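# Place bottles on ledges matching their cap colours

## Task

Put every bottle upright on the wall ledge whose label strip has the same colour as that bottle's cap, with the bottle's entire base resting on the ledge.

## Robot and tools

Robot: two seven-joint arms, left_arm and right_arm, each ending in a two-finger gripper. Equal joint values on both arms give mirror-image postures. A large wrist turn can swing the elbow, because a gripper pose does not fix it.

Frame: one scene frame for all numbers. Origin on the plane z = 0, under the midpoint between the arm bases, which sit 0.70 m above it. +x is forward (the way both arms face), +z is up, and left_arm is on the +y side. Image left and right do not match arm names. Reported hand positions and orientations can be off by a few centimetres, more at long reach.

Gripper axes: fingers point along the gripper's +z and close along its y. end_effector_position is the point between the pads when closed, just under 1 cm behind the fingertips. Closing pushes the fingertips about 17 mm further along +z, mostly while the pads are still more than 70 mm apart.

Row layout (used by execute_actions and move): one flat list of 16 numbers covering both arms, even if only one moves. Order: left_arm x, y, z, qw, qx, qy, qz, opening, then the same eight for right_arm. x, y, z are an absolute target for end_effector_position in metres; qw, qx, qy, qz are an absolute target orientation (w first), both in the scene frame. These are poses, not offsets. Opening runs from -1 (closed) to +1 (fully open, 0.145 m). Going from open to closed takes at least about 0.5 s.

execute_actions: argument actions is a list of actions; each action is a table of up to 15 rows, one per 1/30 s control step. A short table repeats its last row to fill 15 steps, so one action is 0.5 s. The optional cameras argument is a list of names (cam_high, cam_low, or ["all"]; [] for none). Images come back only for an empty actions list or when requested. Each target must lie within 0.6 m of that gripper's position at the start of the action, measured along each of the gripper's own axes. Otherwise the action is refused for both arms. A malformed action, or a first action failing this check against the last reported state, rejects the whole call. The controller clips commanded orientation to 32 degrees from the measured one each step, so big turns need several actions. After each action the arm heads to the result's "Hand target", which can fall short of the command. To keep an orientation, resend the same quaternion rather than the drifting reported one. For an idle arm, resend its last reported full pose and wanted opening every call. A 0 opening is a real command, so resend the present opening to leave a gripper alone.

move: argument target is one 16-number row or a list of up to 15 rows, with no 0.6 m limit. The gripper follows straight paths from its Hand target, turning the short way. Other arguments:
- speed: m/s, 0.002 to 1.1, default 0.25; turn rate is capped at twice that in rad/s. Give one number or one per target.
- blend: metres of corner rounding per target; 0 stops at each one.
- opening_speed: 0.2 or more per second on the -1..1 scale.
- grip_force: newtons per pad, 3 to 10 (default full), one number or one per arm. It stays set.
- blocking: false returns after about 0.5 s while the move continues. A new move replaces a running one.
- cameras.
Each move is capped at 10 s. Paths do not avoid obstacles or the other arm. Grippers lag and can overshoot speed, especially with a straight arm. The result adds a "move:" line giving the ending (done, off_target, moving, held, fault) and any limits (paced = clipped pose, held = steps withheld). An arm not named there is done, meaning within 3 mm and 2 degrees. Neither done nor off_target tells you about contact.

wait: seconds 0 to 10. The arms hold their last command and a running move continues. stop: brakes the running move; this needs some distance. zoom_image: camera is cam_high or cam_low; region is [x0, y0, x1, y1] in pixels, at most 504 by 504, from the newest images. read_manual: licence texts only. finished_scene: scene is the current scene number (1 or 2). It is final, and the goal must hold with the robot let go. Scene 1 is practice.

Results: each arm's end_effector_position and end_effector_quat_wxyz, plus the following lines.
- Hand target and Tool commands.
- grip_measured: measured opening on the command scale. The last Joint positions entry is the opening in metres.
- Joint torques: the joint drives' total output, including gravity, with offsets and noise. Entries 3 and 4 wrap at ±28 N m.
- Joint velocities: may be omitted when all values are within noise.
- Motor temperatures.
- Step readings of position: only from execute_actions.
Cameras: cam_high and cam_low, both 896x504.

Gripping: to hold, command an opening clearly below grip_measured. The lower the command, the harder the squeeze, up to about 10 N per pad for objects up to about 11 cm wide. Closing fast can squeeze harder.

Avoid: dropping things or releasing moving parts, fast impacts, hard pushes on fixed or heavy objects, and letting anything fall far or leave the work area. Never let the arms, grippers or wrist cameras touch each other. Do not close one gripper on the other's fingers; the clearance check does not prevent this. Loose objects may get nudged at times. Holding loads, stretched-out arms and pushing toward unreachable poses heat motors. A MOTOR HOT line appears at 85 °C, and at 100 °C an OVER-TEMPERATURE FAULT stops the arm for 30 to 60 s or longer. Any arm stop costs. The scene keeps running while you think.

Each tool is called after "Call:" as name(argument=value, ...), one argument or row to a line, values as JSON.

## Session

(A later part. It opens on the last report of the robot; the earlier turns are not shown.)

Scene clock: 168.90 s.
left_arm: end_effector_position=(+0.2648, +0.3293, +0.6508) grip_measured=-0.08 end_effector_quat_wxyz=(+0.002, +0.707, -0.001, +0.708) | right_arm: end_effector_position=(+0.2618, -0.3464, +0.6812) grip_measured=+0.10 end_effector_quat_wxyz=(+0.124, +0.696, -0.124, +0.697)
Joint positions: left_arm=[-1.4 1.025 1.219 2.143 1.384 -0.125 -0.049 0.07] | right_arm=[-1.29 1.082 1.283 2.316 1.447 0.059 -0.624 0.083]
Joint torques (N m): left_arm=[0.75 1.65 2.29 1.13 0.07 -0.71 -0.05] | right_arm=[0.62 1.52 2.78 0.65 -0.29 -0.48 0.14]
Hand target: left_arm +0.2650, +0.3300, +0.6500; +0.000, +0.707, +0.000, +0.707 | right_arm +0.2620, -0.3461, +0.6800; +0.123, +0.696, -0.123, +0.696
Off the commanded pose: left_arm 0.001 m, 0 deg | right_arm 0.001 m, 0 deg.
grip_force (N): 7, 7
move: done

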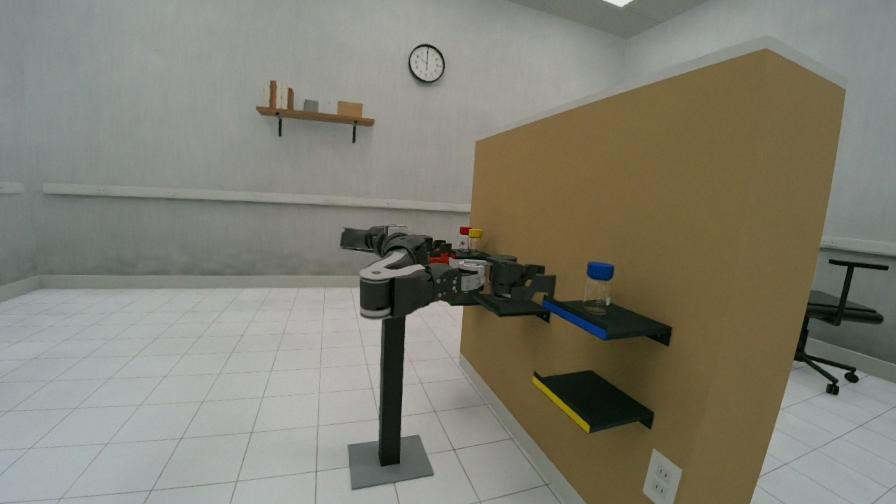

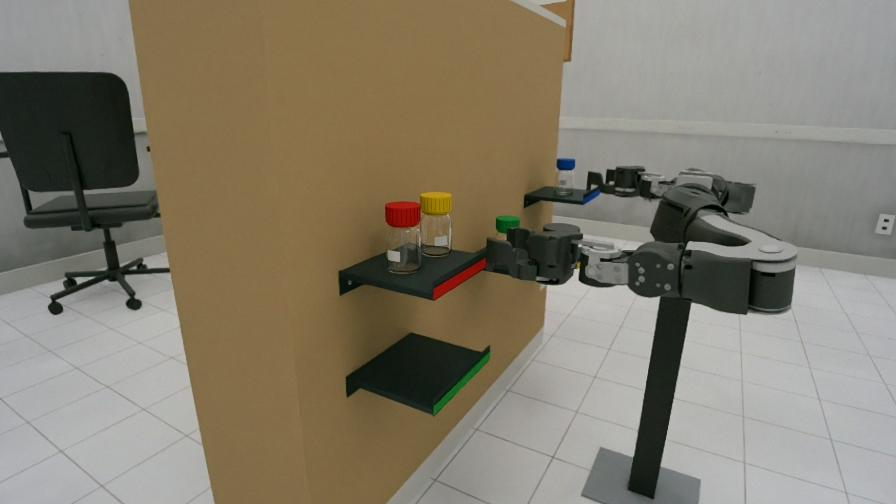

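Call:
move(
  target=[
    [0.265,0.2,0.62,0,0.7071,0,0.7071,0.5,0.262,-0.346,0.68,0.1228,0.6964,-0.1228,0.6964,0.1],
    [0.27,0.038,0.598,0,0.7071,0,0.7071,0.5,0.262,-0.346,0.68,0.1228,0.6964,-0.1228,0.6964,0.1],
    [0.376,0.038,0.598,0,0.7071,0,0.7071,0.5,0.262,-0.346,0.68,0.1228,0.6964,-0.1228,0.6964,0.1],
    [0.376,0.038,0.598,0,0.7071,0,0.7071,-0.45,0.262,-0.346,0.68,0.1228,0.6964,-0.1228,0.6964,0.1],
  ],
  speed=[0.2,0.15,0.1,0.1],
  blend=[0.02,0.01,0,0],
  opening_speed=1.2,
  cameras=["all"],
)

Call:
zoom_image(
  camera="cam_low",
  region=[420, 170, 640, 310],
)

Scene clock: 192.37 s.
left_arm: end_effector_position=(+0.3364, +0.0819, +0.6145) grip_measured=-0.45 end_effector_quat_wxyz=(+0.234, +0.737, -0.260, +0.579) | right_arm: end_effector_position=(+0.2618, -0.3464, +0.6809) grip_measured=+0.10 end_effector_quat_wxyz=(+0.124, +0.696, -0.124, +0.696)
Joint positions: left_arm=[-1.407 2.011 1.133 2.059 1.584 -0.078 -0.189 0.042] | right_arm=[-1.292 1.082 1.283 2.316 1.447 0.058 -0.624 0.083]
Joint torques (N m): left_arm=[5.95 0.75 3.45 0.65 0.1 -0.55 0.25] | right_arm=[0.46 1.73 2.76 0.65 -0.29 -0.5 0.18]
Hand target: left_arm +0.3358, +0.0813, +0.6138; +0.236, +0.738, -0.261, +0.576 | right_arm +0.2620, -0.3461, +0.6800; +0.123, +0.696, -0.123, +0.696
Off the commanded pose: left_arm 0.061 m, 43 deg; orientation clipped | right_arm 0.001 m, 0 deg.
joint read past its limit (left arm) — joint 2 (shoulder roll), upper limit.
joint sent to its limit (left arm) — joint 1 (shoulder pitch), lower limit; joint 2 (shoulder roll), upper limit; joint 5 (forearm roll), upper limit. The joint targets are off in position and orientation.
grip_force (N): 7, 7
move: off_target (left_arm); target 4's new opening was sent with left_arm's hand 0.061 m and 43 deg from that target; limits=paced

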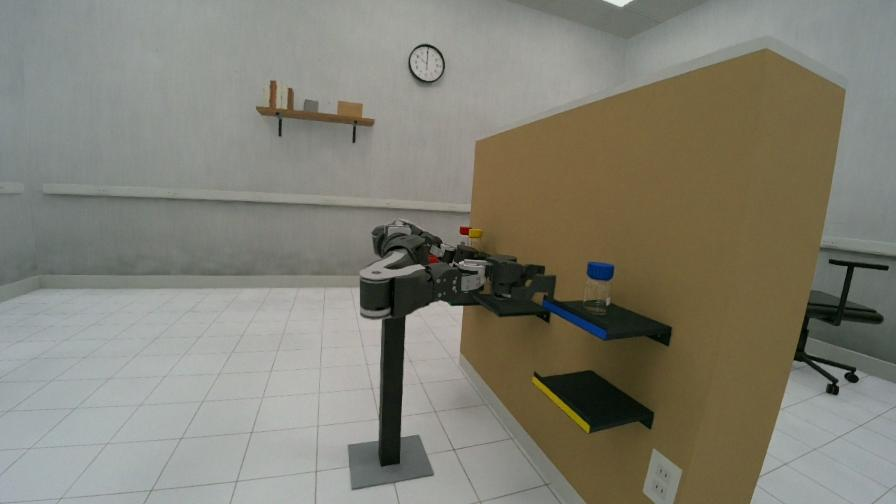

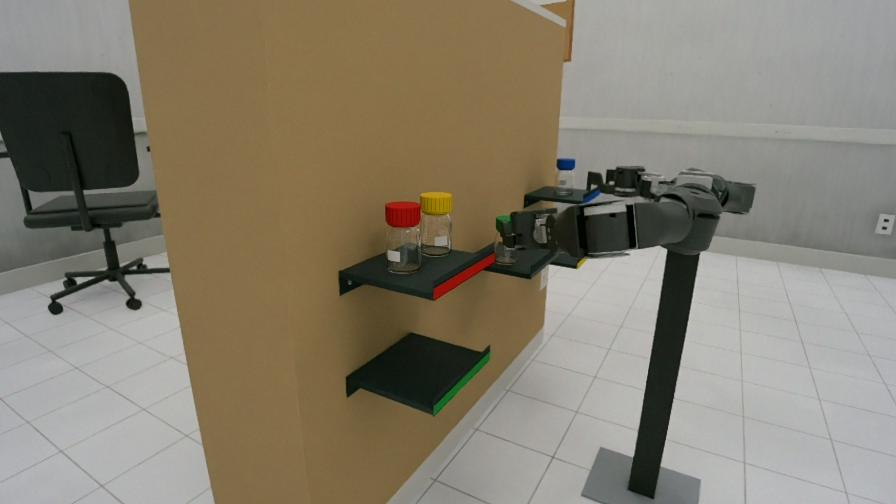

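Scaled by 2.291 from the camera's 896x504 image, which has a finer 1280x720 frame.

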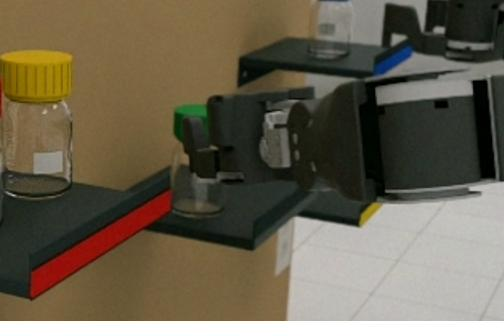

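Call:
move(
  target=[
    [0.27,0.148,0.615,0.24,0.737,-0.26,0.579,-0.45,0.262,-0.346,0.68,0.1228,0.6964,-0.1228,0.6964,0.1],
    [0.262,0.33,0.63,-0.1228,0.6964,0.1228,0.6964,-0.45,0.262,-0.346,0.68,0.1228,0.6964,-0.1228,0.6964,0.1],
    [0.262,0.29,0.495,-0.1228,0.6964,0.1228,0.6964,-0.45,0.262,-0.346,0.68,0.1228,0.6964,-0.1228,0.6964,0.1],
  ],
  speed=0.15,
  blend=[0.02,0.02,0],
  cameras=["cam_low"],
)

Call:
zoom_image(
  camera="cam_low",
  region=[420, 170, 640, 310],
)

Scene clock: 215.77 s.
left_arm: end_effector_position=(+0.2620, +0.2894, +0.4960) grip_measured=-0.45 end_effector_quat_wxyz=(-0.104, +0.780, +0.076, +0.612) | right_arm: end_effector_position=(+0.2618, -0.3464, +0.6809) grip_measured=+0.10 end_effector_quat_wxyz=(+0.124, +0.696, -0.124, +0.696)
Joint positions: left_arm=[-1.407 1.825 0.296 2.097 1.121 -0.787 -1.165 0.042] | right_arm=[-1.292 1.082 1.283 2.316 1.447 0.058 -0.624 0.083]
Joint torques (N m): left_arm=[3.28 0.65 1.74 1.39 -0.15 -0.35 0.2] | right_arm=[0.57 1.6 2.85 0.59 -0.3 -0.49 0.17]
Hand target: left_arm +0.2619, +0.2901, +0.4955; -0.104, +0.781, +0.076, +0.612 | right_arm +0.2620, -0.3461, +0.6800; +0.123, +0.696, -0.123, +0.696
Off the commanded pose: left_arm 0.001 m, 15 deg | right_arm 0.001 m, 0 deg.
joint sent to its limit (left arm) — joint 1 (shoulder pitch), lower limit; joint 6 (wrist pitch), lower limit. The joint targets are off in orientation, not in position.
grip_force (N): 7, 7
move: off_target (left_arm)
Images, in order (width x height): cam_low 896x504.

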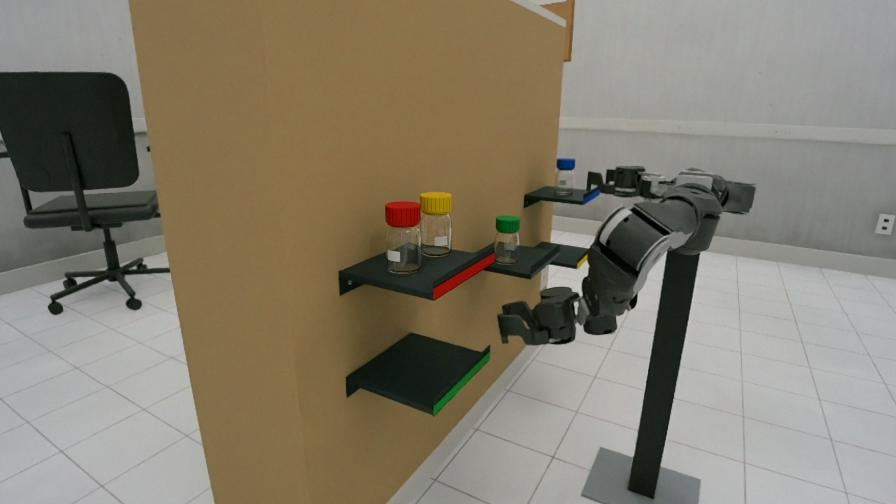

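Scaled by 2.291 from the camera's 896x504 image, which has a finer 1280x720 frame.

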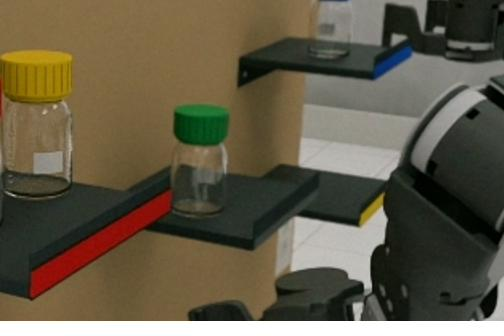

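Call:
move(
  target=[
    [0.25,0.17,0.40,0,0.9239,0,0.3827,-0.45,0.262,-0.346,0.68,0.1228,0.6964,-0.1228,0.6964,0.1],
    [0.30,0.14,0.31,0,0.9239,0,0.3827,0.5,0.262,-0.346,0.68,0.1228,0.6964,-0.1228,0.6964,0.1],
  ],
  speed=0.15,
  cameras=["cam_low"],
)

Scene clock: 237.90 s.
left_arm: end_effector_position=(+0.2484, +0.1899, +0.4100) grip_measured=+0.50 end_effector_quat_wxyz=(+0.131, +0.916, -0.221, +0.308) | right_arm: end_effector_position=(+0.2618, -0.3464, +0.6809) grip_measured=+0.10 end_effector_quat_wxyz=(+0.124, +0.696, -0.124, +0.696)
Joint positions: left_arm=[-1.407 2.011 0.425 1.915 1.584 -0.108 -0.158 0.112] | right_arm=[-1.292 1.082 1.283 2.316 1.447 0.058 -0.624 0.083]
Joint torques (N m): left_arm=[4.84 1.04 0.99 0.95 0.11 -0.5 0.04] | right_arm=[0.41 1.62 2.86 0.7 -0.29 -0.51 0.16]
Hand target: left_arm +0.2475, +0.1919, +0.4084; +0.128, +0.918, -0.219, +0.306 | right_arm +0.2620, -0.3461, +0.6800; +0.123, +0.696, -0.123, +0.696
Off the commanded pose: left_arm 0.123 m, 31 deg | right_arm 0.001 m, 0 deg.
joint read past its limit (left arm) — joint 2 (shoulder roll), upper limit.
joint sent to its limit (left arm) — joint 1 (shoulder pitch), lower limit; joint 2 (shoulder roll), upper limit; joint 5 (forearm roll), upper limit. The joint targets are off in position and orientation.
grip_force (N): 7, 7
move: off_target (left_arm); target 2's new opening was sent with left_arm's hand 0.123 m and 31 deg from that target
Images, in order (width x height): cam_low 896x504.

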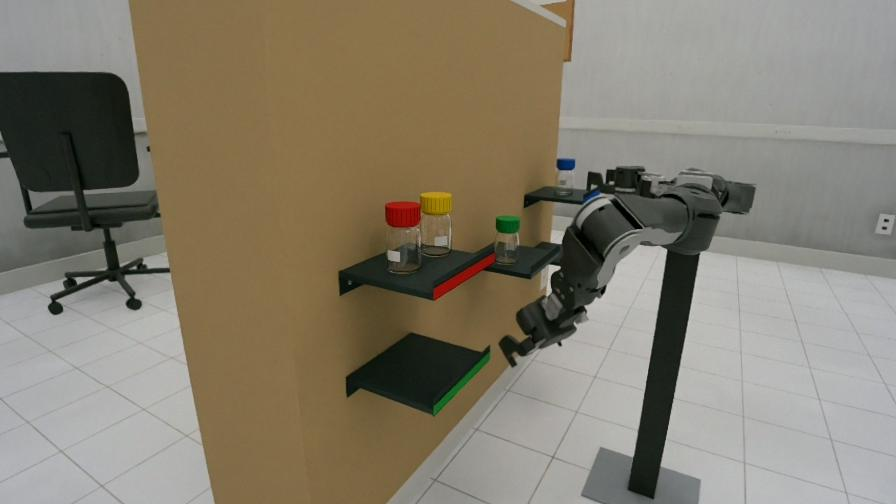

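Call:
move(
  target=[
    [0.2,0.35,0.30,0,0.9239,0,0.3827,0.5,0.262,-0.346,0.68,0.1228,0.6964,-0.1228,0.6964,0.1],
    [0.22,0.32,0.18,0,0.9239,0,0.3827,0.5,0.262,-0.346,0.68,0.1228,0.6964,-0.1228,0.6964,0.1],
  ],
  speed=0.2,
  blend=[0.05,0],
  cameras=["cam_low"],
)

Scene clock: 249.33 s.
left_arm: end_effector_position=(+0.1776, +0.3302, +0.3465) grip_measured=+0.50 end_effector_quat_wxyz=(+0.009, +0.969, -0.176, +0.174) | right_arm: end_effector_position=(+0.2618, -0.3464, +0.6809) grip_measured=+0.10 end_effector_quat_wxyz=(+0.124, +0.696, -0.124, +0.696)
Joint positions: left_arm=[-1.407 1.944 0.071 1.622 1.585 -0.124 -0.04 0.112] | right_arm=[-1.292 1.082 1.283 2.316 1.447 0.058 -0.624 0.083]
Joint torques (N m): left_arm=[3.6 0.86 0.05 0.36 0.13 -0.28 0.02] | right_arm=[0.54 1.7 2.93 0.68 -0.28 -0.49 0.16]
Hand target: left_arm +0.1754, +0.3314, +0.3457; +0.007, +0.970, -0.174, +0.172 | right_arm +0.2620, -0.3461, +0.6800; +0.123, +0.696, -0.123, +0.696
Off the commanded pose: left_arm 0.172 m, 32 deg | right_arm 0.001 m, 0 deg.
joint sent to its limit (left arm) — joint 1 (shoulder pitch), lower limit; joint 5 (forearm roll), upper limit. The joint targets are off in position and orientation.
grip_force (N): 7, 7
move: off_target (left_arm)
Images, in order (width x height): cam_low 896x504.

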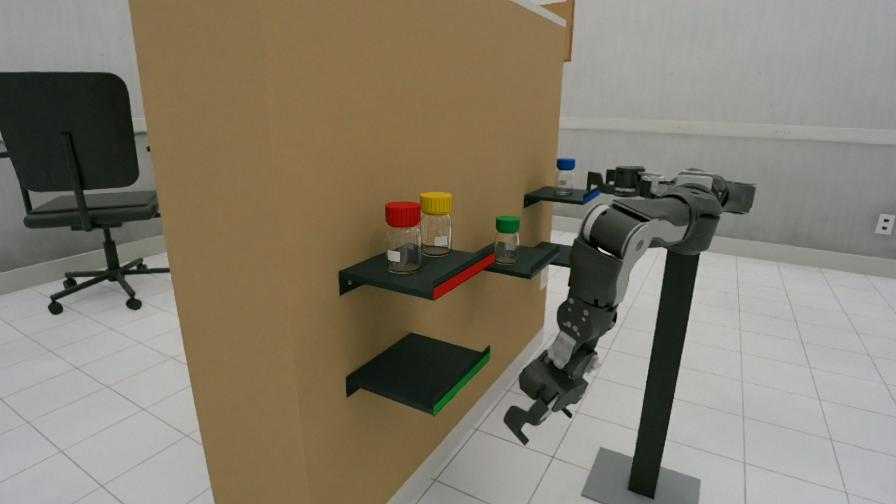

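Call:
move(
  target=[
    [0.197,0.337,0.384,-0.0386,0.9302,-0.1065,0.3489,0.5,0.262,-0.346,0.68,0.1228,0.6964,-0.1228,0.6964,0.1],
    [0.231,0.316,0.428,-0.0804,0.8414,-0.0104,0.5343,0.5,0.262,-0.346,0.68,0.1228,0.6964,-0.1228,0.6964,0.1],
  ],
  speed=0.15,
)

Scene clock: 329.00 s.
left_arm: end_effector_position=(+0.2318, +0.3161, +0.4286) grip_measured=+0.50 end_effector_quat_wxyz=(-0.080, +0.841, -0.013, +0.535) | right_arm: end_effector_position=(+0.2618, -0.3464, +0.6809) grip_measured=+0.10 end_effector_quat_wxyz=(+0.124, +0.696, -0.124, +0.696)
Joint positions: left_arm=[-0.823 1.28 -0.144 1.862 1.016 -0.368 -0.511 0.112] | right_arm=[-1.292 1.082 1.283 2.316 1.447 0.058 -0.624 0.083]
Joint torques (N m): left_arm=[1.73 3.47 1.46 2.81 -0.13 -0.54 -0.1] | right_arm=[0.59 1.7 2.81 0.68 -0.29 -0.49 0.17]
Hand target: left_arm +0.2310, +0.3161, +0.4280; -0.080, +0.841, -0.010, +0.534 | right_arm +0.2620, -0.3461, +0.6800; +0.123, +0.696, -0.123, +0.696
Off the commanded pose: left_arm 0.001 m, 0 deg | right_arm 0.001 m, 0 deg.
grip_force (N): 7, 7
move: done

Call:
move(
  target=[
    [0.262,0.28,0.50,-0.1228,0.6964,0.1228,0.6964,0.5,0.262,-0.346,0.68,0.1228,0.6964,-0.1228,0.6964,0.1],
    [0.27,0.16,0.50,0,0.7071,0,0.7071,0.5,0.262,-0.346,0.68,0.1228,0.6964,-0.1228,0.6964,0.1],
    [0.272,0.06,0.58,0,0.7071,0,0.7071,0.5,0.262,-0.346,0.68,0.1228,0.6964,-0.1228,0.6964,0.1],
  ],
  speed=0.15,
  blend=[0.02,0.02,0],
)

Scene clock: 342.53 s.
left_arm: end_effector_position=(+0.2723, +0.0591, +0.5804) grip_measured=+0.50 end_effector_quat_wxyz=(+0.002, +0.706, -0.001, +0.708) | right_arm: end_effector_position=(+0.2618, -0.3464, +0.6809) grip_measured=+0.10 end_effector_quat_wxyz=(+0.124, +0.696, -0.124, +0.696)
Joint positions: left_arm=[0.002 0.317 -0.856 2.265 0.229 0.439 -0.976 0.112] | right_arm=[-1.292 1.082 1.283 2.316 1.447 0.058 -0.624 0.083]
Joint torques (N m): left_arm=[2.49 -0.59 0.4 5.11 -0.31 -0.31 -0.01] | right_arm=[0.46 1.75 2.96 0.59 -0.28 -0.46 0.14]
Hand target: left_arm +0.2720, +0.0600, +0.5800; +0.000, +0.707, +0.000, +0.707 | right_arm +0.2620, -0.3461, +0.6800; +0.123, +0.696, -0.123, +0.696
Off the commanded pose: left_arm 0.001 m, 0 deg | right_arm 0.001 m, 0 deg.
grip_force (N): 7, 7
move: done

Call:
move(
  target=[
    [0.28,0.038,0.596,0,0.7071,0,0.7071,0.5,0.262,-0.346,0.68,0.1228,0.6964,-0.1228,0.6964,0.1],
    [0.376,0.038,0.596,0,0.7071,0,0.7071,0.5,0.262,-0.346,0.68,0.1228,0.6964,-0.1228,0.6964,0.1],
    [0.376,0.038,0.596,0,0.7071,0,0.7071,-0.45,0.262,-0.346,0.68,0.1228,0.6964,-0.1228,0.6964,0.1],
  ],
  speed=0.1,
  blend=[0.005,0,0],
  opening_speed=1.2,
  cameras=["all"],
)

Call:
zoom_image(
  camera="cam_low",
  region=[420, 170, 640, 310],
)

Scene clock: 352.80 s.
left_arm: end_effector_position=(+0.3758, +0.0390, +0.5981) grip_measured=-0.24 end_effector_quat_wxyz=(-0.001, +0.705, +0.002, +0.709) | right_arm: end_effector_position=(+0.2618, -0.3464, +0.6809) grip_measured=+0.10 end_effector_quat_wxyz=(+0.124, +0.696, -0.124, +0.696)
Joint positions: left_arm=[0.4 0.121 -0.712 1.856 0.39 0.486 -0.842 0.058] | right_arm=[-1.292 1.082 1.283 2.316 1.447 0.058 -0.624 0.083]
Joint torques (N m): left_arm=[6.4 -1.49 0.49 3.82 -0.16 -0.51 0.2] | right_arm=[0.65 1.62 2.81 0.76 -0.27 -0.49 0.18]
Hand target: left_arm +0.3760, +0.0380, +0.5961; +0.000, +0.707, +0.000, +0.707 | right_arm +0.2620, -0.3461, +0.6800; +0.123, +0.696, -0.123, +0.696
Off the commanded pose: left_arm 0.002 m, 0 deg | right_arm 0.001 m, 0 deg.
grip_force (N): 7, 7
move: done

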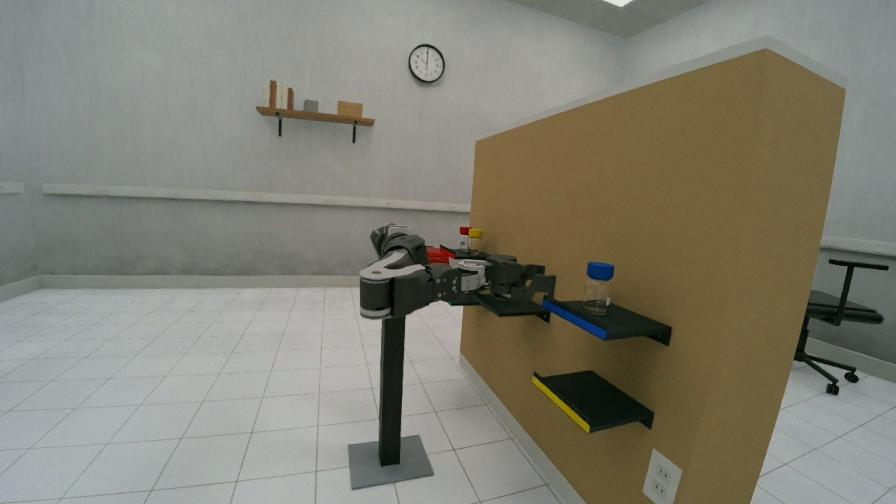

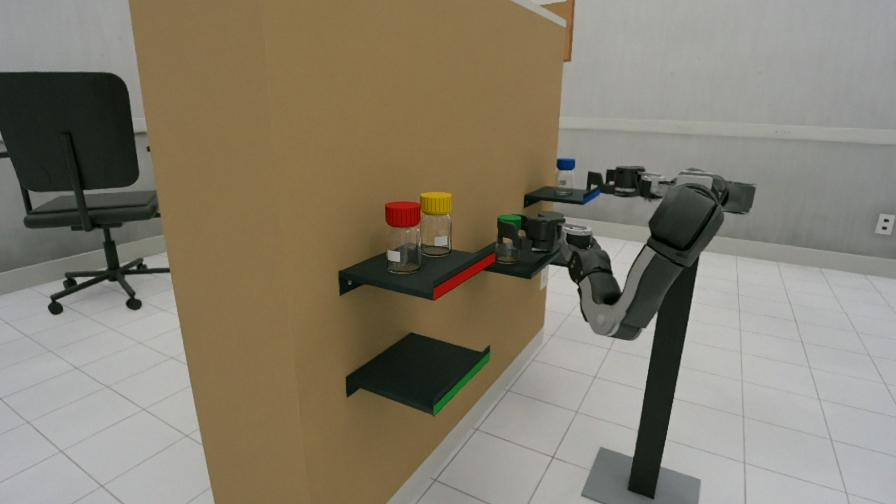

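Scaled by 2.291 from the camera's 896x504 image, which has a finer 1280x720 frame.

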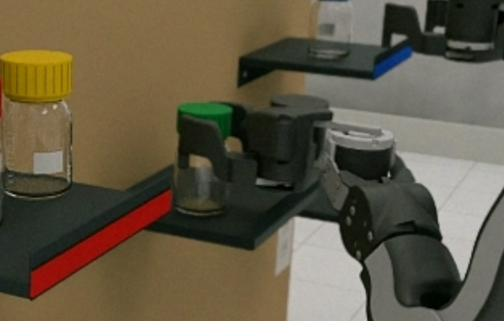

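Call:
move(
  target=[
    [0.376,0.038,0.642,0,0.7071,0,0.7071,-0.45,0.262,-0.346,0.68,0.1228,0.6964,-0.1228,0.6964,0.1],
    [0.262,0.05,0.642,0,0.7071,0,0.7071,-0.45,0.262,-0.346,0.68,0.1228,0.6964,-0.1228,0.6964,0.1],
    [0.26,0.17,0.56,0,0.7071,0,0.7071,-0.45,0.262,-0.346,0.68,0.1228,0.6964,-0.1228,0.6964,0.1],
    [0.26,0.305,0.542,-0.1228,0.6964,0.1228,0.6964,-0.45,0.262,-0.346,0.68,0.1228,0.6964,-0.1228,0.6964,0.1],
  ],
  speed=0.15,
  blend=[0.005,0.01,0.03,0],
  cameras=["all"],
)

Call:
zoom_image(
  camera="cam_low",
  region=[320, 200, 620, 430],
)

Scene clock: 366.23 s.
left_arm: end_effector_position=(+0.2594, +0.3044, +0.5400) grip_measured=-0.24 end_effector_quat_wxyz=(-0.123, +0.700, +0.122, +0.693) | right_arm: end_effector_position=(+0.2618, -0.3464, +0.6809) grip_measured=+0.10 end_effector_quat_wxyz=(+0.124, +0.696, -0.124, +0.696)
Joint positions: left_arm=[-0.604 1.411 -0.286 2.134 0.877 -0.619 -1.114 0.058] | right_arm=[-1.292 1.082 1.283 2.316 1.447 0.058 -0.624 0.083]
Joint torques (N m): left_arm=[2.41 5.39 2.56 2.73 -0.41 -0.55 0] | right_arm=[0.57 1.75 2.85 0.69 -0.29 -0.5 0.14]
Hand target: left_arm +0.2600, +0.3049, +0.5420; -0.123, +0.696, +0.123, +0.696 | right_arm +0.2620, -0.3461, +0.6800; +0.123, +0.696, -0.123, +0.696
Off the commanded pose: left_arm 0.002 m, 1 deg | right_arm 0.001 m, 0 deg.
grip_force (N): 7, 7
move: done

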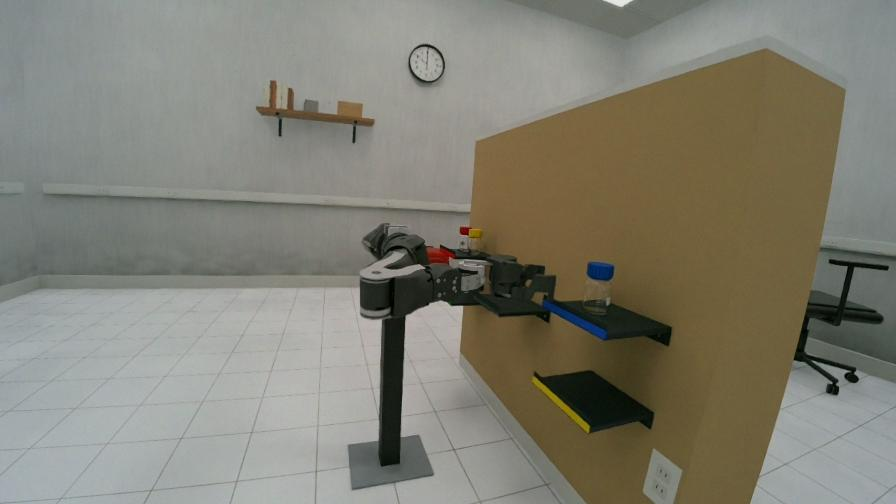

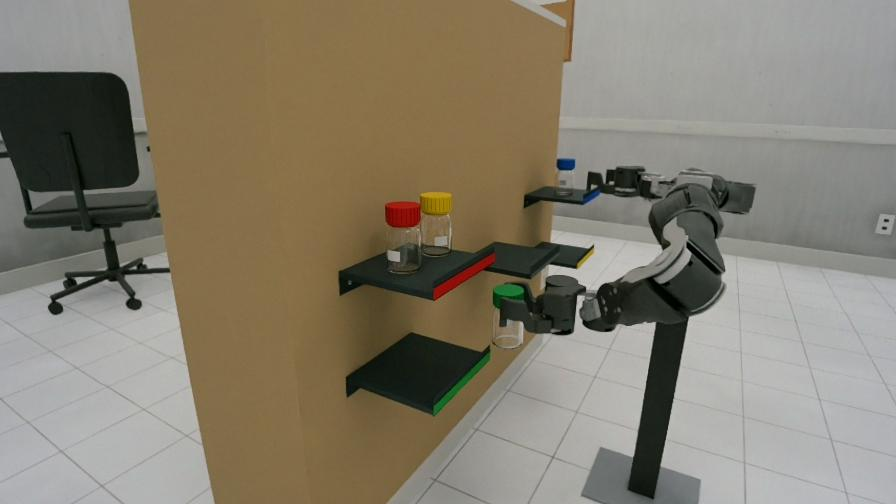

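Scaled by 1.680 from the camera's 896x504 image, which has a finer 1280x720 frame.

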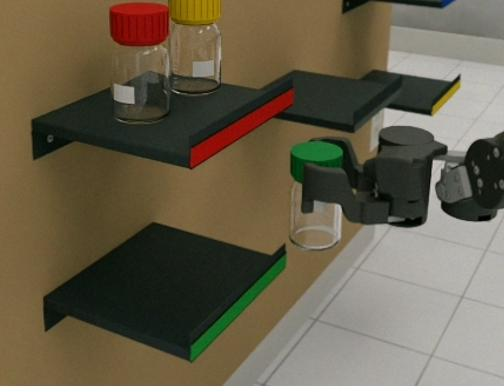

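Call:
move(
  target=[
    [0.387,0.37,0.545,-0.1228,0.6964,0.1228,0.6964,-0.45,0.262,-0.346,0.68,0.1228,0.6964,-0.1228,0.6964,0.1],
    [0.387,0.37,0.505,-0.1228,0.6964,0.1228,0.6964,-0.45,0.262,-0.346,0.68,0.1228,0.6964,-0.1228,0.6964,0.1],
  ],
  speed=[0.12,0.05],
  blend=[0.005,0],
  cameras=["all"],
)

Call:
zoom_image(
  camera="cam_low",
  region=[320, 250, 520, 430],
)

Call:
move(
  target=[0.387,0.37,0.5,-0.1228,0.6964,0.1228,0.6964,-0.45,0.262,-0.346,0.68,0.1228,0.6964,-0.1228,0.6964,0.1],
  speed=0.03,
)

Call:
move(
  target=[0.387,0.37,0.496,-0.1228,0.6964,0.1228,0.6964,-0.45,0.262,-0.346,0.68,0.1228,0.6964,-0.1228,0.6964,0.1],
  speed=0.03,
  cameras=["cam_low"],
)

Call:
zoom_image(
  camera="cam_low",
  region=[320, 250, 520, 430],
)

Scene clock: 381.03 s.
left_arm: end_effector_position=(+0.3870, +0.3720, +0.5089) grip_measured=-0.24 end_effector_quat_wxyz=(-0.126, +0.693, +0.124, +0.699) | right_arm: end_effector_position=(+0.2618, -0.3464, +0.6809) grip_measured=+0.10 end_effector_quat_wxyz=(+0.124, +0.696, -0.124, +0.696)
Joint positions: left_arm=[0.243 0.97 -0.53 1.343 1.024 -0.329 -0.454 0.058] | right_arm=[-1.292 1.082 1.283 2.316 1.447 0.058 -0.624 0.083]
Joint torques (N m): left_arm=[5.89 4.87 1.87 2.02 -0.09 -0.61 0.26] | right_arm=[0.49 1.67 2.78 0.7 -0.27 -0.47 0.17]
Hand target: left_arm +0.3869, +0.3699, +0.5050; -0.123, +0.696, +0.123, +0.696 | right_arm +0.2620, -0.3461, +0.6800; +0.123, +0.696, -0.123, +0.696
Off the commanded pose: left_arm 0.004 m, 1 deg | right_arm 0.001 m, 0 deg.
grip_force (N): 7, 7
move: off_target (left_arm)

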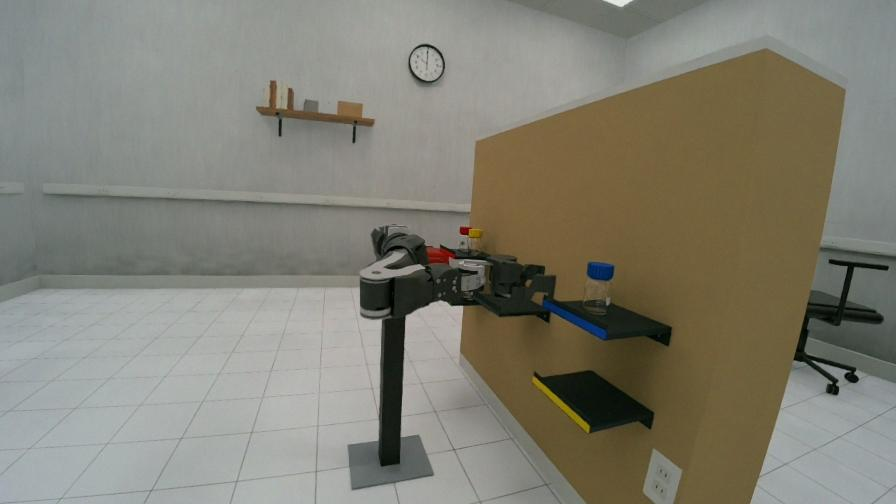

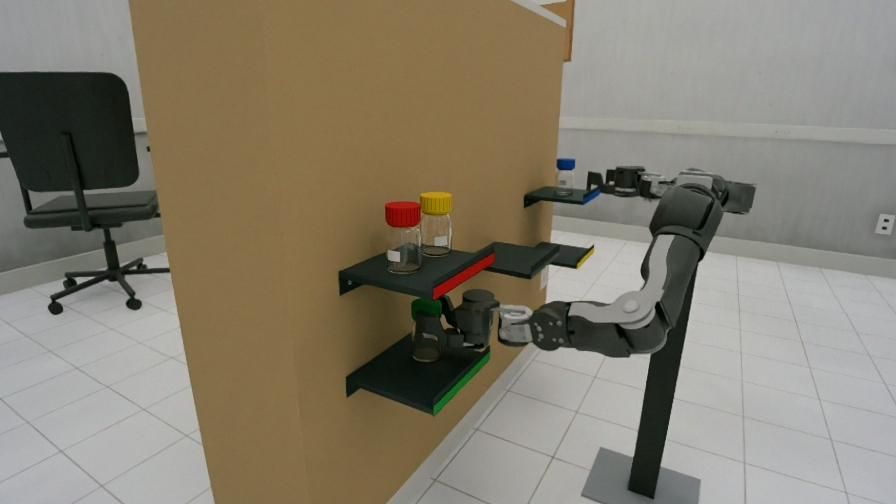

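Scaled by 2.520 from the camera's 896x504 image, which has a finer 1280x720 frame.

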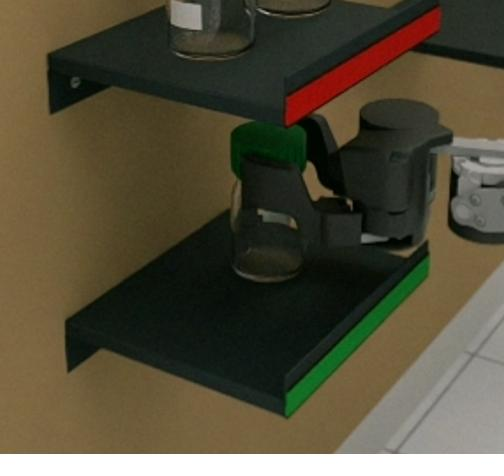

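Scene clock: 381.77 s.
left_arm: end_effector_position=(+0.3874, +0.3724, +0.5082) grip_measured=-0.24 end_effector_quat_wxyz=(-0.126, +0.687, +0.124, +0.705) | right_arm: end_effector_position=(+0.2618, -0.3464, +0.6809) grip_measured=+0.10 end_effector_quat_wxyz=(+0.124, +0.696, -0.124, +0.696)
Joint positions: left_arm=[0.245 0.959 -0.533 1.324 1.012 -0.355 -0.446 0.058] | right_arm=[-1.292 1.082 1.283 2.316 1.447 0.058 -0.624 0.083]
Joint torques (N m): left_arm=[5.53 4.5 1.24 1.7 0.09 -0.22 0.25] | right_arm=[0.59 1.62 2.85 0.59 -0.29 -0.48 0.19]
Hand target: left_arm +0.3868, +0.3698, +0.5000; -0.123, +0.696, +0.123, +0.696 | right_arm +0.2620, -0.3461, +0.6800; +0.123, +0.696, -0.123, +0.696
Off the commanded pose: left_arm 0.009 m, 2 deg | right_arm 0.001 m, 0 deg.
grip_force (N): 7, 7
move: off_target (left_arm)

Scene clock: 382.53 s.
left_arm: end_effector_position=(+0.3878, +0.3727, +0.5076) grip_measured=-0.24 end_effector_quat_wxyz=(-0.126, +0.682, +0.123, +0.710) | right_arm: end_effector_position=(+0.2618, -0.3464, +0.6809) grip_measured=+0.10 end_effector_quat_wxyz=(+0.124, +0.696, -0.124, +0.696)
Joint positions: left_arm=[0.253 0.954 -0.545 1.309 1.007 -0.378 -0.443 0.058] | right_arm=[-1.292 1.082 1.283 2.316 1.447 0.058 -0.624 0.083]
Joint torques (N m): left_arm=[5 4.23 0.85 1.57 0.24 0.03 0.25] | right_arm=[0.59 1.65 2.8 0.72 -0.28 -0.48 0.16]
Hand target: left_arm +0.3866, +0.3699, +0.4961; -0.123, +0.696, +0.123, +0.696 | right_arm +0.2620, -0.3461, +0.6800; +0.123, +0.696, -0.123, +0.696
Off the commanded pose: left_arm 0.012 m, 2 deg | right_arm 0.001 m, 0 deg.
grip_force (N): 7, 7
move: off_target (left_arm)
Images, in order (width x height): cam_low 896x504.

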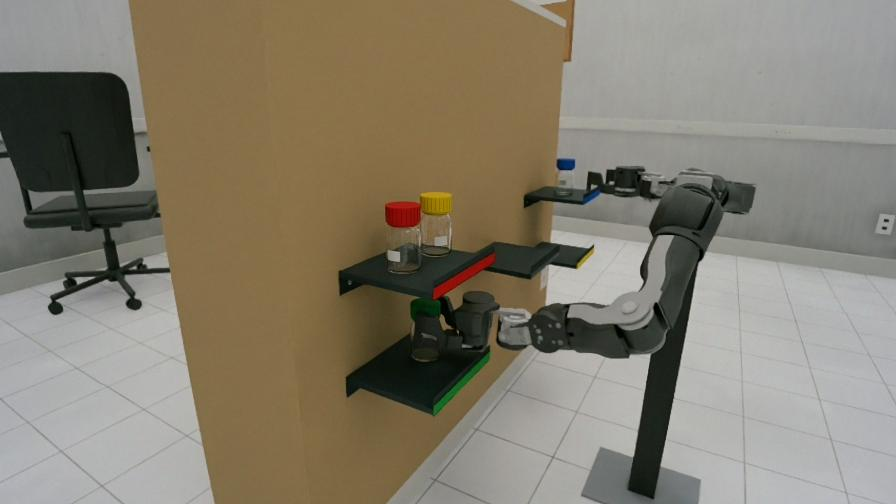

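Scaled by 2.520 from the camera's 896x504 image, which has a finer 1280x720 frame.

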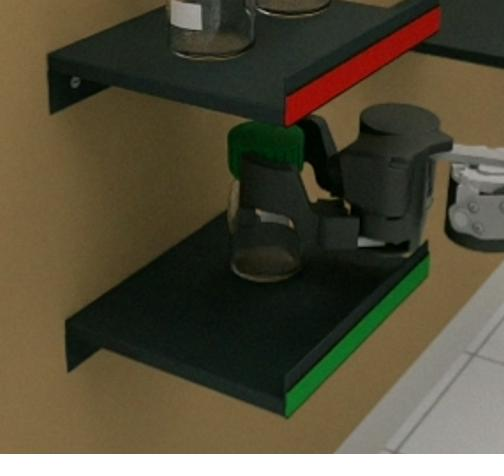

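Call:
move(
  target=[0.387,0.37,0.506,-0.1228,0.6964,0.1228,0.6964,-0.45,0.262,-0.346,0.68,0.1228,0.6964,-0.1228,0.6964,0.1],
  speed=0.03,
)

Call:
move(
  target=[0.387,0.37,0.506,-0.1228,0.6964,0.1228,0.6964,-0.2,0.262,-0.346,0.68,0.1228,0.6964,-0.1228,0.6964,0.1],
  opening_speed=0.3,
  cameras=["cam_low"],
)

Call:
zoom_image(
  camera="cam_low",
  region=[320, 250, 520, 430],
)

Scene clock: 394.30 s.
left_arm: end_effector_position=(+0.3882, +0.3701, +0.5089) grip_measured=-0.24 end_effector_quat_wxyz=(-0.123, +0.692, +0.121, +0.701) | right_arm: end_effector_position=(+0.2618, -0.3464, +0.6809) grip_measured=+0.10 end_effector_quat_wxyz=(+0.124, +0.696, -0.124, +0.696)
Joint positions: left_arm=[0.253 0.971 -0.545 1.339 1.027 -0.338 -0.449 0.058] | right_arm=[-1.292 1.082 1.283 2.316 1.447 0.058 -0.624 0.083]
Joint torques (N m): left_arm=[4.97 6.26 2.55 3.49 0.06 -0.42 -0.02] | right_arm=[0.44 1.67 2.99 0.76 -0.29 -0.49 0.14]
Hand target: left_arm +0.3870, +0.3701, +0.5061; -0.123, +0.696, +0.123, +0.696 | right_arm +0.2620, -0.3461, +0.6800; +0.123, +0.696, -0.123, +0.696
Off the commanded pose: left_arm 0.003 m, 1 deg | right_arm 0.001 m, 0 deg.
grip_force (N): 7, 7
move: done

Scene clock: 395.33 s.
left_arm: end_effector_position=(+0.3881, +0.3701, +0.5083) grip_measured=-0.20 end_effector_quat_wxyz=(-0.122, +0.693, +0.122, +0.700) | right_arm: end_effector_position=(+0.2618, -0.3464, +0.6809) grip_measured=+0.10 end_effector_quat_wxyz=(+0.124, +0.696, -0.124, +0.696)
Joint positions: left_arm=[0.252 0.971 -0.545 1.339 1.03 -0.336 -0.449 0.061] | right_arm=[-1.292 1.082 1.283 2.316 1.447 0.058 -0.624 0.083]
Joint torques (N m): left_arm=[5.1 6.32 2.51 3.44 -0.03 -0.5 -0.01] | right_arm=[0.44 1.6 2.85 0.69 -0.3 -0.48 0.17]
Hand target: left_arm +0.3870, +0.3700, +0.5061; -0.123, +0.696, +0.123, +0.696 | right_arm +0.2620, -0.3461, +0.6800; +0.123, +0.696, -0.123, +0.696
Off the commanded pose: left_arm 0.003 m, 1 deg | right_arm 0.001 m, 0 deg.
grip_force (N): 7, 7
move: done
Images, in order (width x height): cam_low 896x504.

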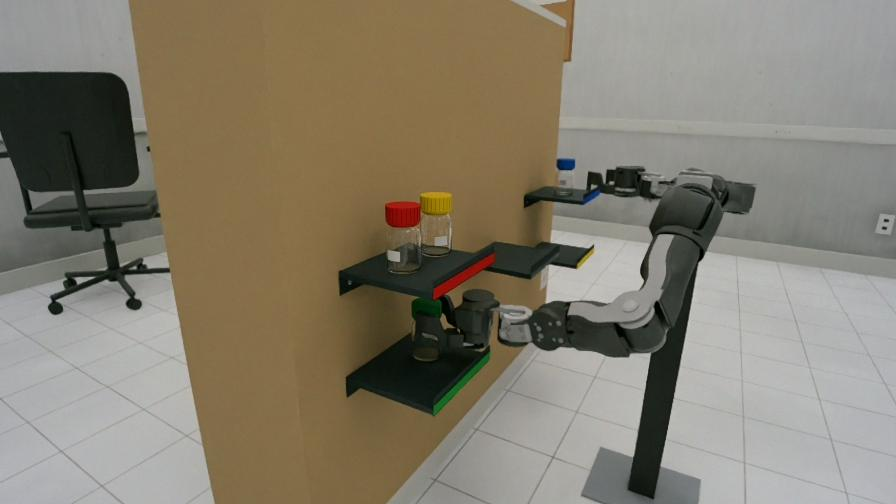

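Scaled by 2.520 from the camera's 896x504 image, which has a finer 1280x720 frame.

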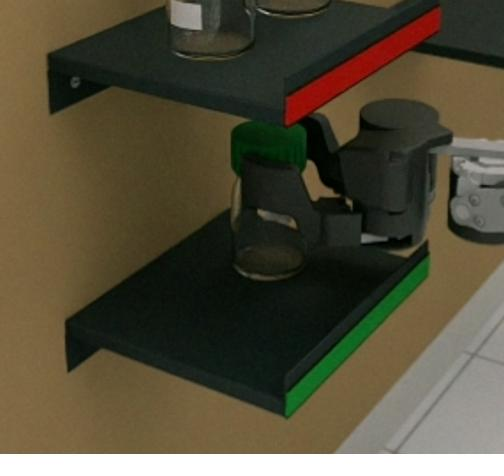

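Call:
move(
  target=[
    [0.387,0.37,0.508,-0.1228,0.6964,0.1228,0.6964,0.1,0.262,-0.346,0.68,0.1228,0.6964,-0.1228,0.6964,0.1],
    [0.262,0.325,0.51,-0.1228,0.6964,0.1228,0.6964,0.1,0.262,-0.346,0.68,0.1228,0.6964,-0.1228,0.6964,0.1],
  ],
  speed=0.1,
  opening_speed=0.6,
)

Call:
move(
  target=[
    [0.255,0.30,0.692,0,0.7071,0,0.7071,0.25,0.262,-0.346,0.68,0.1228,0.6964,-0.1228,0.6964,0.1],
  ],
  speed=0.15,
  cameras=["all"],
)

Call:
zoom_image(
  camera="cam_low",
  region=[320, 150, 620, 380],
)

Scene clock: 417.53 s.
left_arm: end_effector_position=(+0.2624, +0.3245, +0.5096) grip_measured=+0.10 end_effector_quat_wxyz=(-0.122, +0.697, +0.121, +0.696) | right_arm: end_effector_position=(+0.2618, -0.3464, +0.6809) grip_measured=+0.10 end_effector_quat_wxyz=(+0.124, +0.696, -0.124, +0.696)
Joint positions: left_arm=[-0.551 1.275 -0.324 1.948 0.872 -0.656 -0.932 0.083] | right_arm=[-1.292 1.082 1.283 2.316 1.447 0.058 -0.624 0.083]
Joint torques (N m): left_arm=[1.75 5.24 2.32 3.08 -0.27 -0.5 -0.05] | right_arm=[0.57 1.67 2.85 0.59 -0.31 -0.47 0.19]
Hand target: left_arm +0.2620, +0.3250, +0.5099; -0.123, +0.696, +0.123, +0.696 | right_arm +0.2620, -0.3461, +0.6800; +0.123, +0.696, -0.123, +0.696
Off the commanded pose: left_arm 0.001 m, 0 deg | right_arm 0.001 m, 0 deg.
grip_force (N): 7, 7
move: done

Scene clock: 419.73 s.
left_arm: end_effector_position=(+0.2560, +0.2994, +0.6930) grip_measured=+0.25 end_effector_quat_wxyz=(-0.077, +0.640, +0.075, +0.761) | right_arm: end_effector_position=(+0.2618, -0.3464, +0.6809) grip_measured=+0.10 end_effector_quat_wxyz=(+0.124, +0.696, -0.124, +0.696)
Joint positions: left_arm=[1.248 2.012 -1.559 2.43 1.345 -0.431 -0.688 0.094] | right_arm=[-1.292 1.082 1.283 2.316 1.447 0.058 -0.624 0.083]
Joint torques (N m): left_arm=[1.57 1.65 1.65 1.1 -0.11 -0.44 -0.05] | right_arm=[0.62 1.7 2.89 0.69 -0.29 -0.48 0.16]
Hand target: left_arm +0.2560, +0.2998, +0.6918; -0.077, +0.642, +0.077, +0.759 | right_arm +0.2620, -0.3461, +0.6800; +0.123, +0.696, -0.123, +0.696
Off the commanded pose: left_arm 0.002 m, 16 deg | right_arm 0.001 m, 0 deg.
joint read past its limit (left arm) — joint 2 (shoulder roll), upper limit.
joint sent to its limit (left arm) — joint 2 (shoulder roll), upper limit; joint 4 (elbow), upper limit, where the elbow is as bent as it goes. The joint targets are off in orientation, not in position.
grip_force (N): 7, 7
move: off_target (left_arm)

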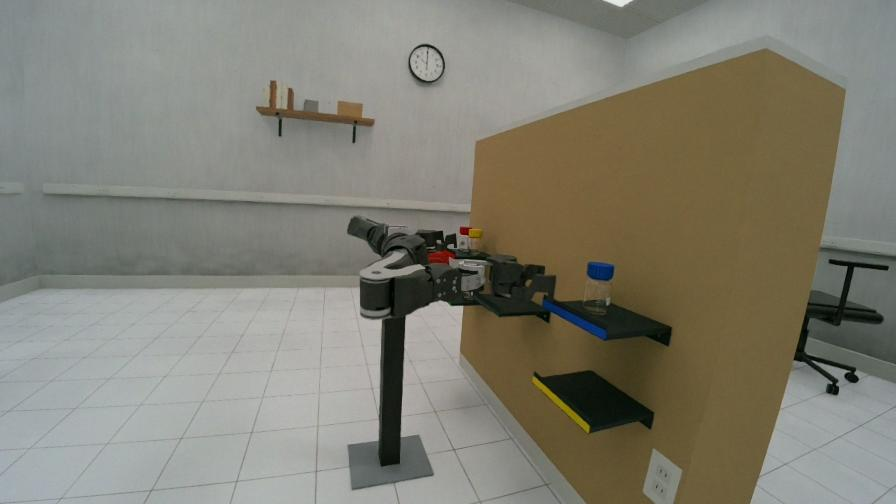

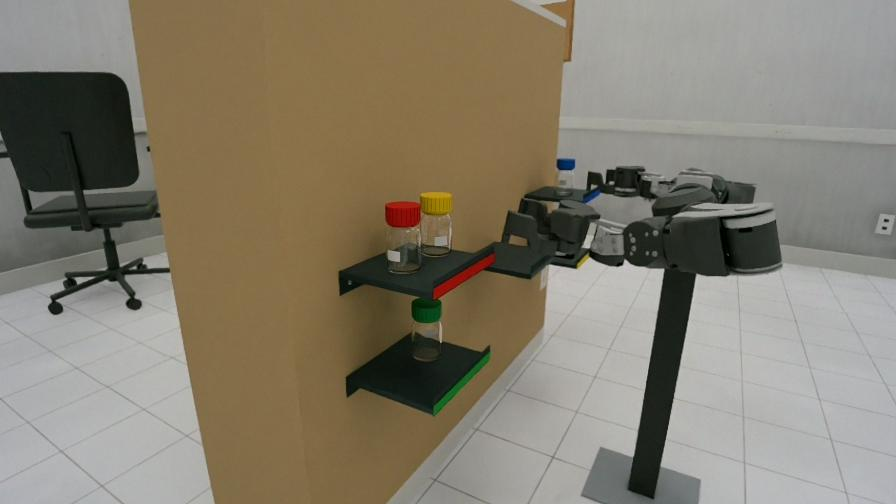

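Scaled by 1.680 from the camera's 896x504 image, which has a finer 1280x720 frame.

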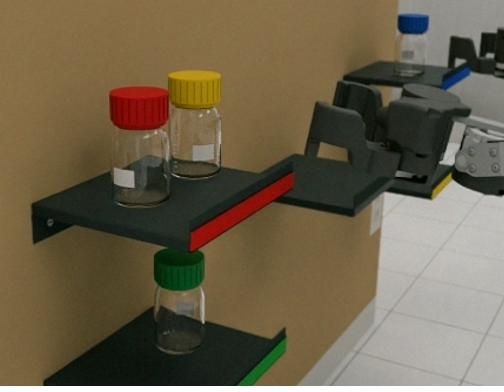

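Call:
move(
  target=[
    [0.258,0.31,0.57,-0.1228,0.6964,0.1228,0.6964,0.25,0.262,-0.346,0.68,0.1228,0.6964,-0.1228,0.6964,0.1],
    [0.25,0.25,0.47,-0.06,0.704,0.06,0.704,0.25,0.262,-0.346,0.68,0.1228,0.6964,-0.1228,0.6964,0.1],
    [0.265,0.15,0.47,0,0.7071,0,0.7071,0.25,0.262,-0.346,0.68,0.1228,0.6964,-0.1228,0.6964,0.1],
  ],
  speed=0.15,
  blend=[0.03,0.03,0],
)

Scene clock: 434.00 s.
left_arm: end_effector_position=(+0.2652, +0.1498, +0.4715) grip_measured=+0.25 end_effector_quat_wxyz=(+0.002, +0.706, +0.004, +0.708) | right_arm: end_effector_position=(+0.2618, -0.3464, +0.6809) grip_measured=+0.10 end_effector_quat_wxyz=(+0.124, +0.696, -0.124, +0.696)
Joint positions: left_arm=[0.418 0.937 -1.563 1.934 0.491 -0.524 -1.311 0.094] | right_arm=[-1.292 1.082 1.283 2.316 1.447 0.058 -0.624 0.083]
Joint torques (N m): left_arm=[3.76 2.86 0.85 3.19 -0.32 -0.15 0.19] | right_arm=[0.65 1.65 2.84 0.68 -0.3 -0.47 0.15]
Hand target: left_arm +0.2650, +0.1500, +0.4700; +0.000, +0.707, +0.000, +0.707 | right_arm +0.2620, -0.3461, +0.6800; +0.123, +0.696, -0.123, +0.696
Off the commanded pose: left_arm 0.002 m, 1 deg | right_arm 0.001 m, 0 deg.
grip_force (N): 7, 7
move: done

Call:
move(
  target=[
    [0.268,0.04,0.53,0,0.7071,0,0.7071,0.25,0.262,-0.346,0.68,0.1228,0.6964,-0.1228,0.6964,0.1],
    [0.272,0.02,0.62,0,0.7071,0,0.7071,0.25,0.262,-0.346,0.68,0.1228,0.6964,-0.1228,0.6964,0.1],
    [0.37,0.0,0.66,0,0.7071,0,0.7071,0.25,0.262,-0.346,0.68,0.1228,0.6964,-0.1228,0.6964,0.1],
  ],
  speed=0.15,
  blend=[0.03,0.03,0],
  cameras=["cam_low"],
)

Scene clock: 448.00 s.
left_arm: end_effector_position=(+0.3700, +0.0013, +0.6622) grip_measured=+0.25 end_effector_quat_wxyz=(-0.002, +0.705, +0.002, +0.709) | right_arm: end_effector_position=(+0.2618, -0.3464, +0.6809) grip_measured=+0.10 end_effector_quat_wxyz=(+0.124, +0.696, -0.124, +0.696)
Joint positions: left_arm=[0.888 0.153 -1.05 1.866 0.95 0.49 -1.373 0.094] | right_arm=[-1.292 1.082 1.283 2.316 1.447 0.058 -0.624 0.083]
Joint torques (N m): left_arm=[7.27 -1.46 1.81 2.59 -0.27 -0.27 0.23] | right_arm=[0.49 1.73 2.91 0.68 -0.29 -0.46 0.17]
Hand target: left_arm +0.3700, +0.0000, +0.6601; +0.000, +0.707, +0.000, +0.707 | right_arm +0.2620, -0.3461, +0.6800; +0.123, +0.696, -0.123, +0.696
Off the commanded pose: left_arm 0.003 m, 1 deg | right_arm 0.001 m, 0 deg.
grip_force (N): 7, 7
move: done
Images, in order (width x height): cam_low 896x504.

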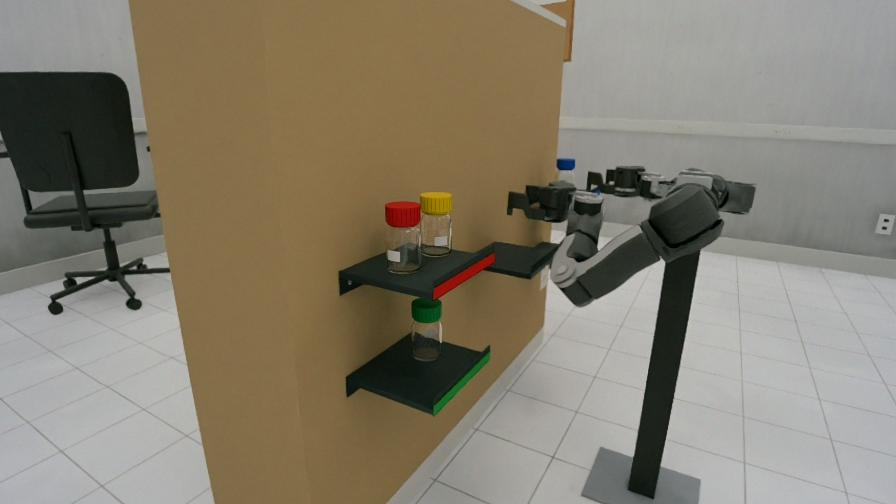

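Call:
move(
  target=[
    [0.34,0.0,0.74,0,0.7071,0,0.7071,0.25,0.262,-0.346,0.68,0.1228,0.6964,-0.1228,0.6964,0.1],
    [0.30,0.12,0.745,0,0.7071,0,0.7071,0.25,0.262,-0.346,0.68,0.1228,0.6964,-0.1228,0.6964,0.1],
    [0.285,0.24,0.73,-0.06,0.704,0.06,0.704,0.25,0.262,-0.346,0.68,0.1228,0.6964,-0.1228,0.6964,0.1],
  ],
  speed=0.15,
  blend=[0.03,0.03,0],
  cameras=["cam_low"],
)

Scene clock: 461.97 s.
left_arm: end_effector_position=(+0.2865, +0.2413, +0.7308) grip_measured=+0.25 end_effector_quat_wxyz=(-0.019, +0.710, +0.012, +0.704) | right_arm: end_effector_position=(+0.2618, -0.3464, +0.6809) grip_measured=+0.10 end_effector_quat_wxyz=(+0.124, +0.696, -0.124, +0.696)
Joint positions: left_arm=[0.092 1.021 0.461 2.432 1.584 0.781 -0.802 0.094] | right_arm=[-1.292 1.082 1.283 2.316 1.447 0.058 -0.624 0.083]
Joint torques (N m): left_arm=[2.76 5.21 2 0.49 -0.09 -0.42 0.22] | right_arm=[0.46 1.75 2.88 0.65 -0.28 -0.48 0.14]
Hand target: left_arm +0.2865, +0.2407, +0.7302; -0.018, +0.711, +0.009, +0.702 | right_arm +0.2620, -0.3461, +0.6800; +0.123, +0.696, -0.123, +0.696
Off the commanded pose: left_arm 0.002 m, 7 deg | right_arm 0.001 m, 0 deg.
joint read past its limit (left arm) — joint 4 (elbow), upper limit, where the elbow is as bent as it goes.
joint sent to its limit (left arm) — joint 4 (elbow), upper limit, where the elbow is as bent as it goes; joint 5 (forearm roll), upper limit; joint 6 (wrist pitch), upper limit. The joint targets are off in orientation, not in position.
grip_force (N): 7, 7
move: off_target (left_arm)
Images, in order (width x height): cam_low 896x504.

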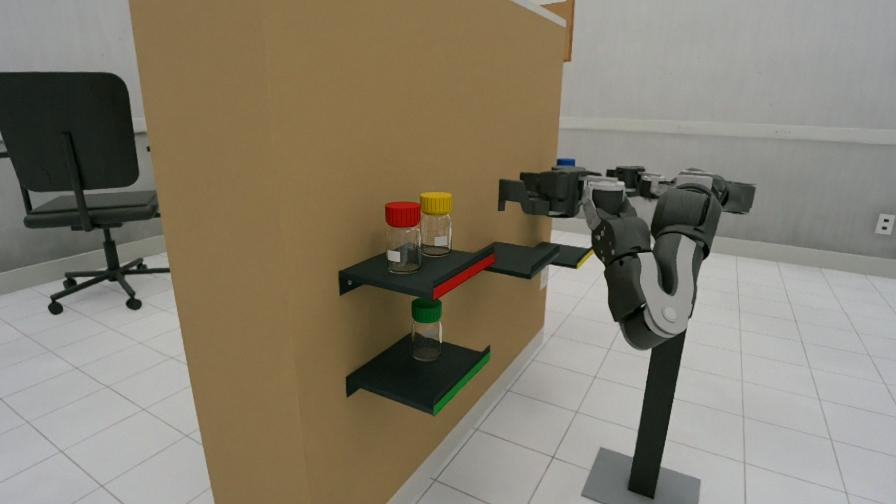

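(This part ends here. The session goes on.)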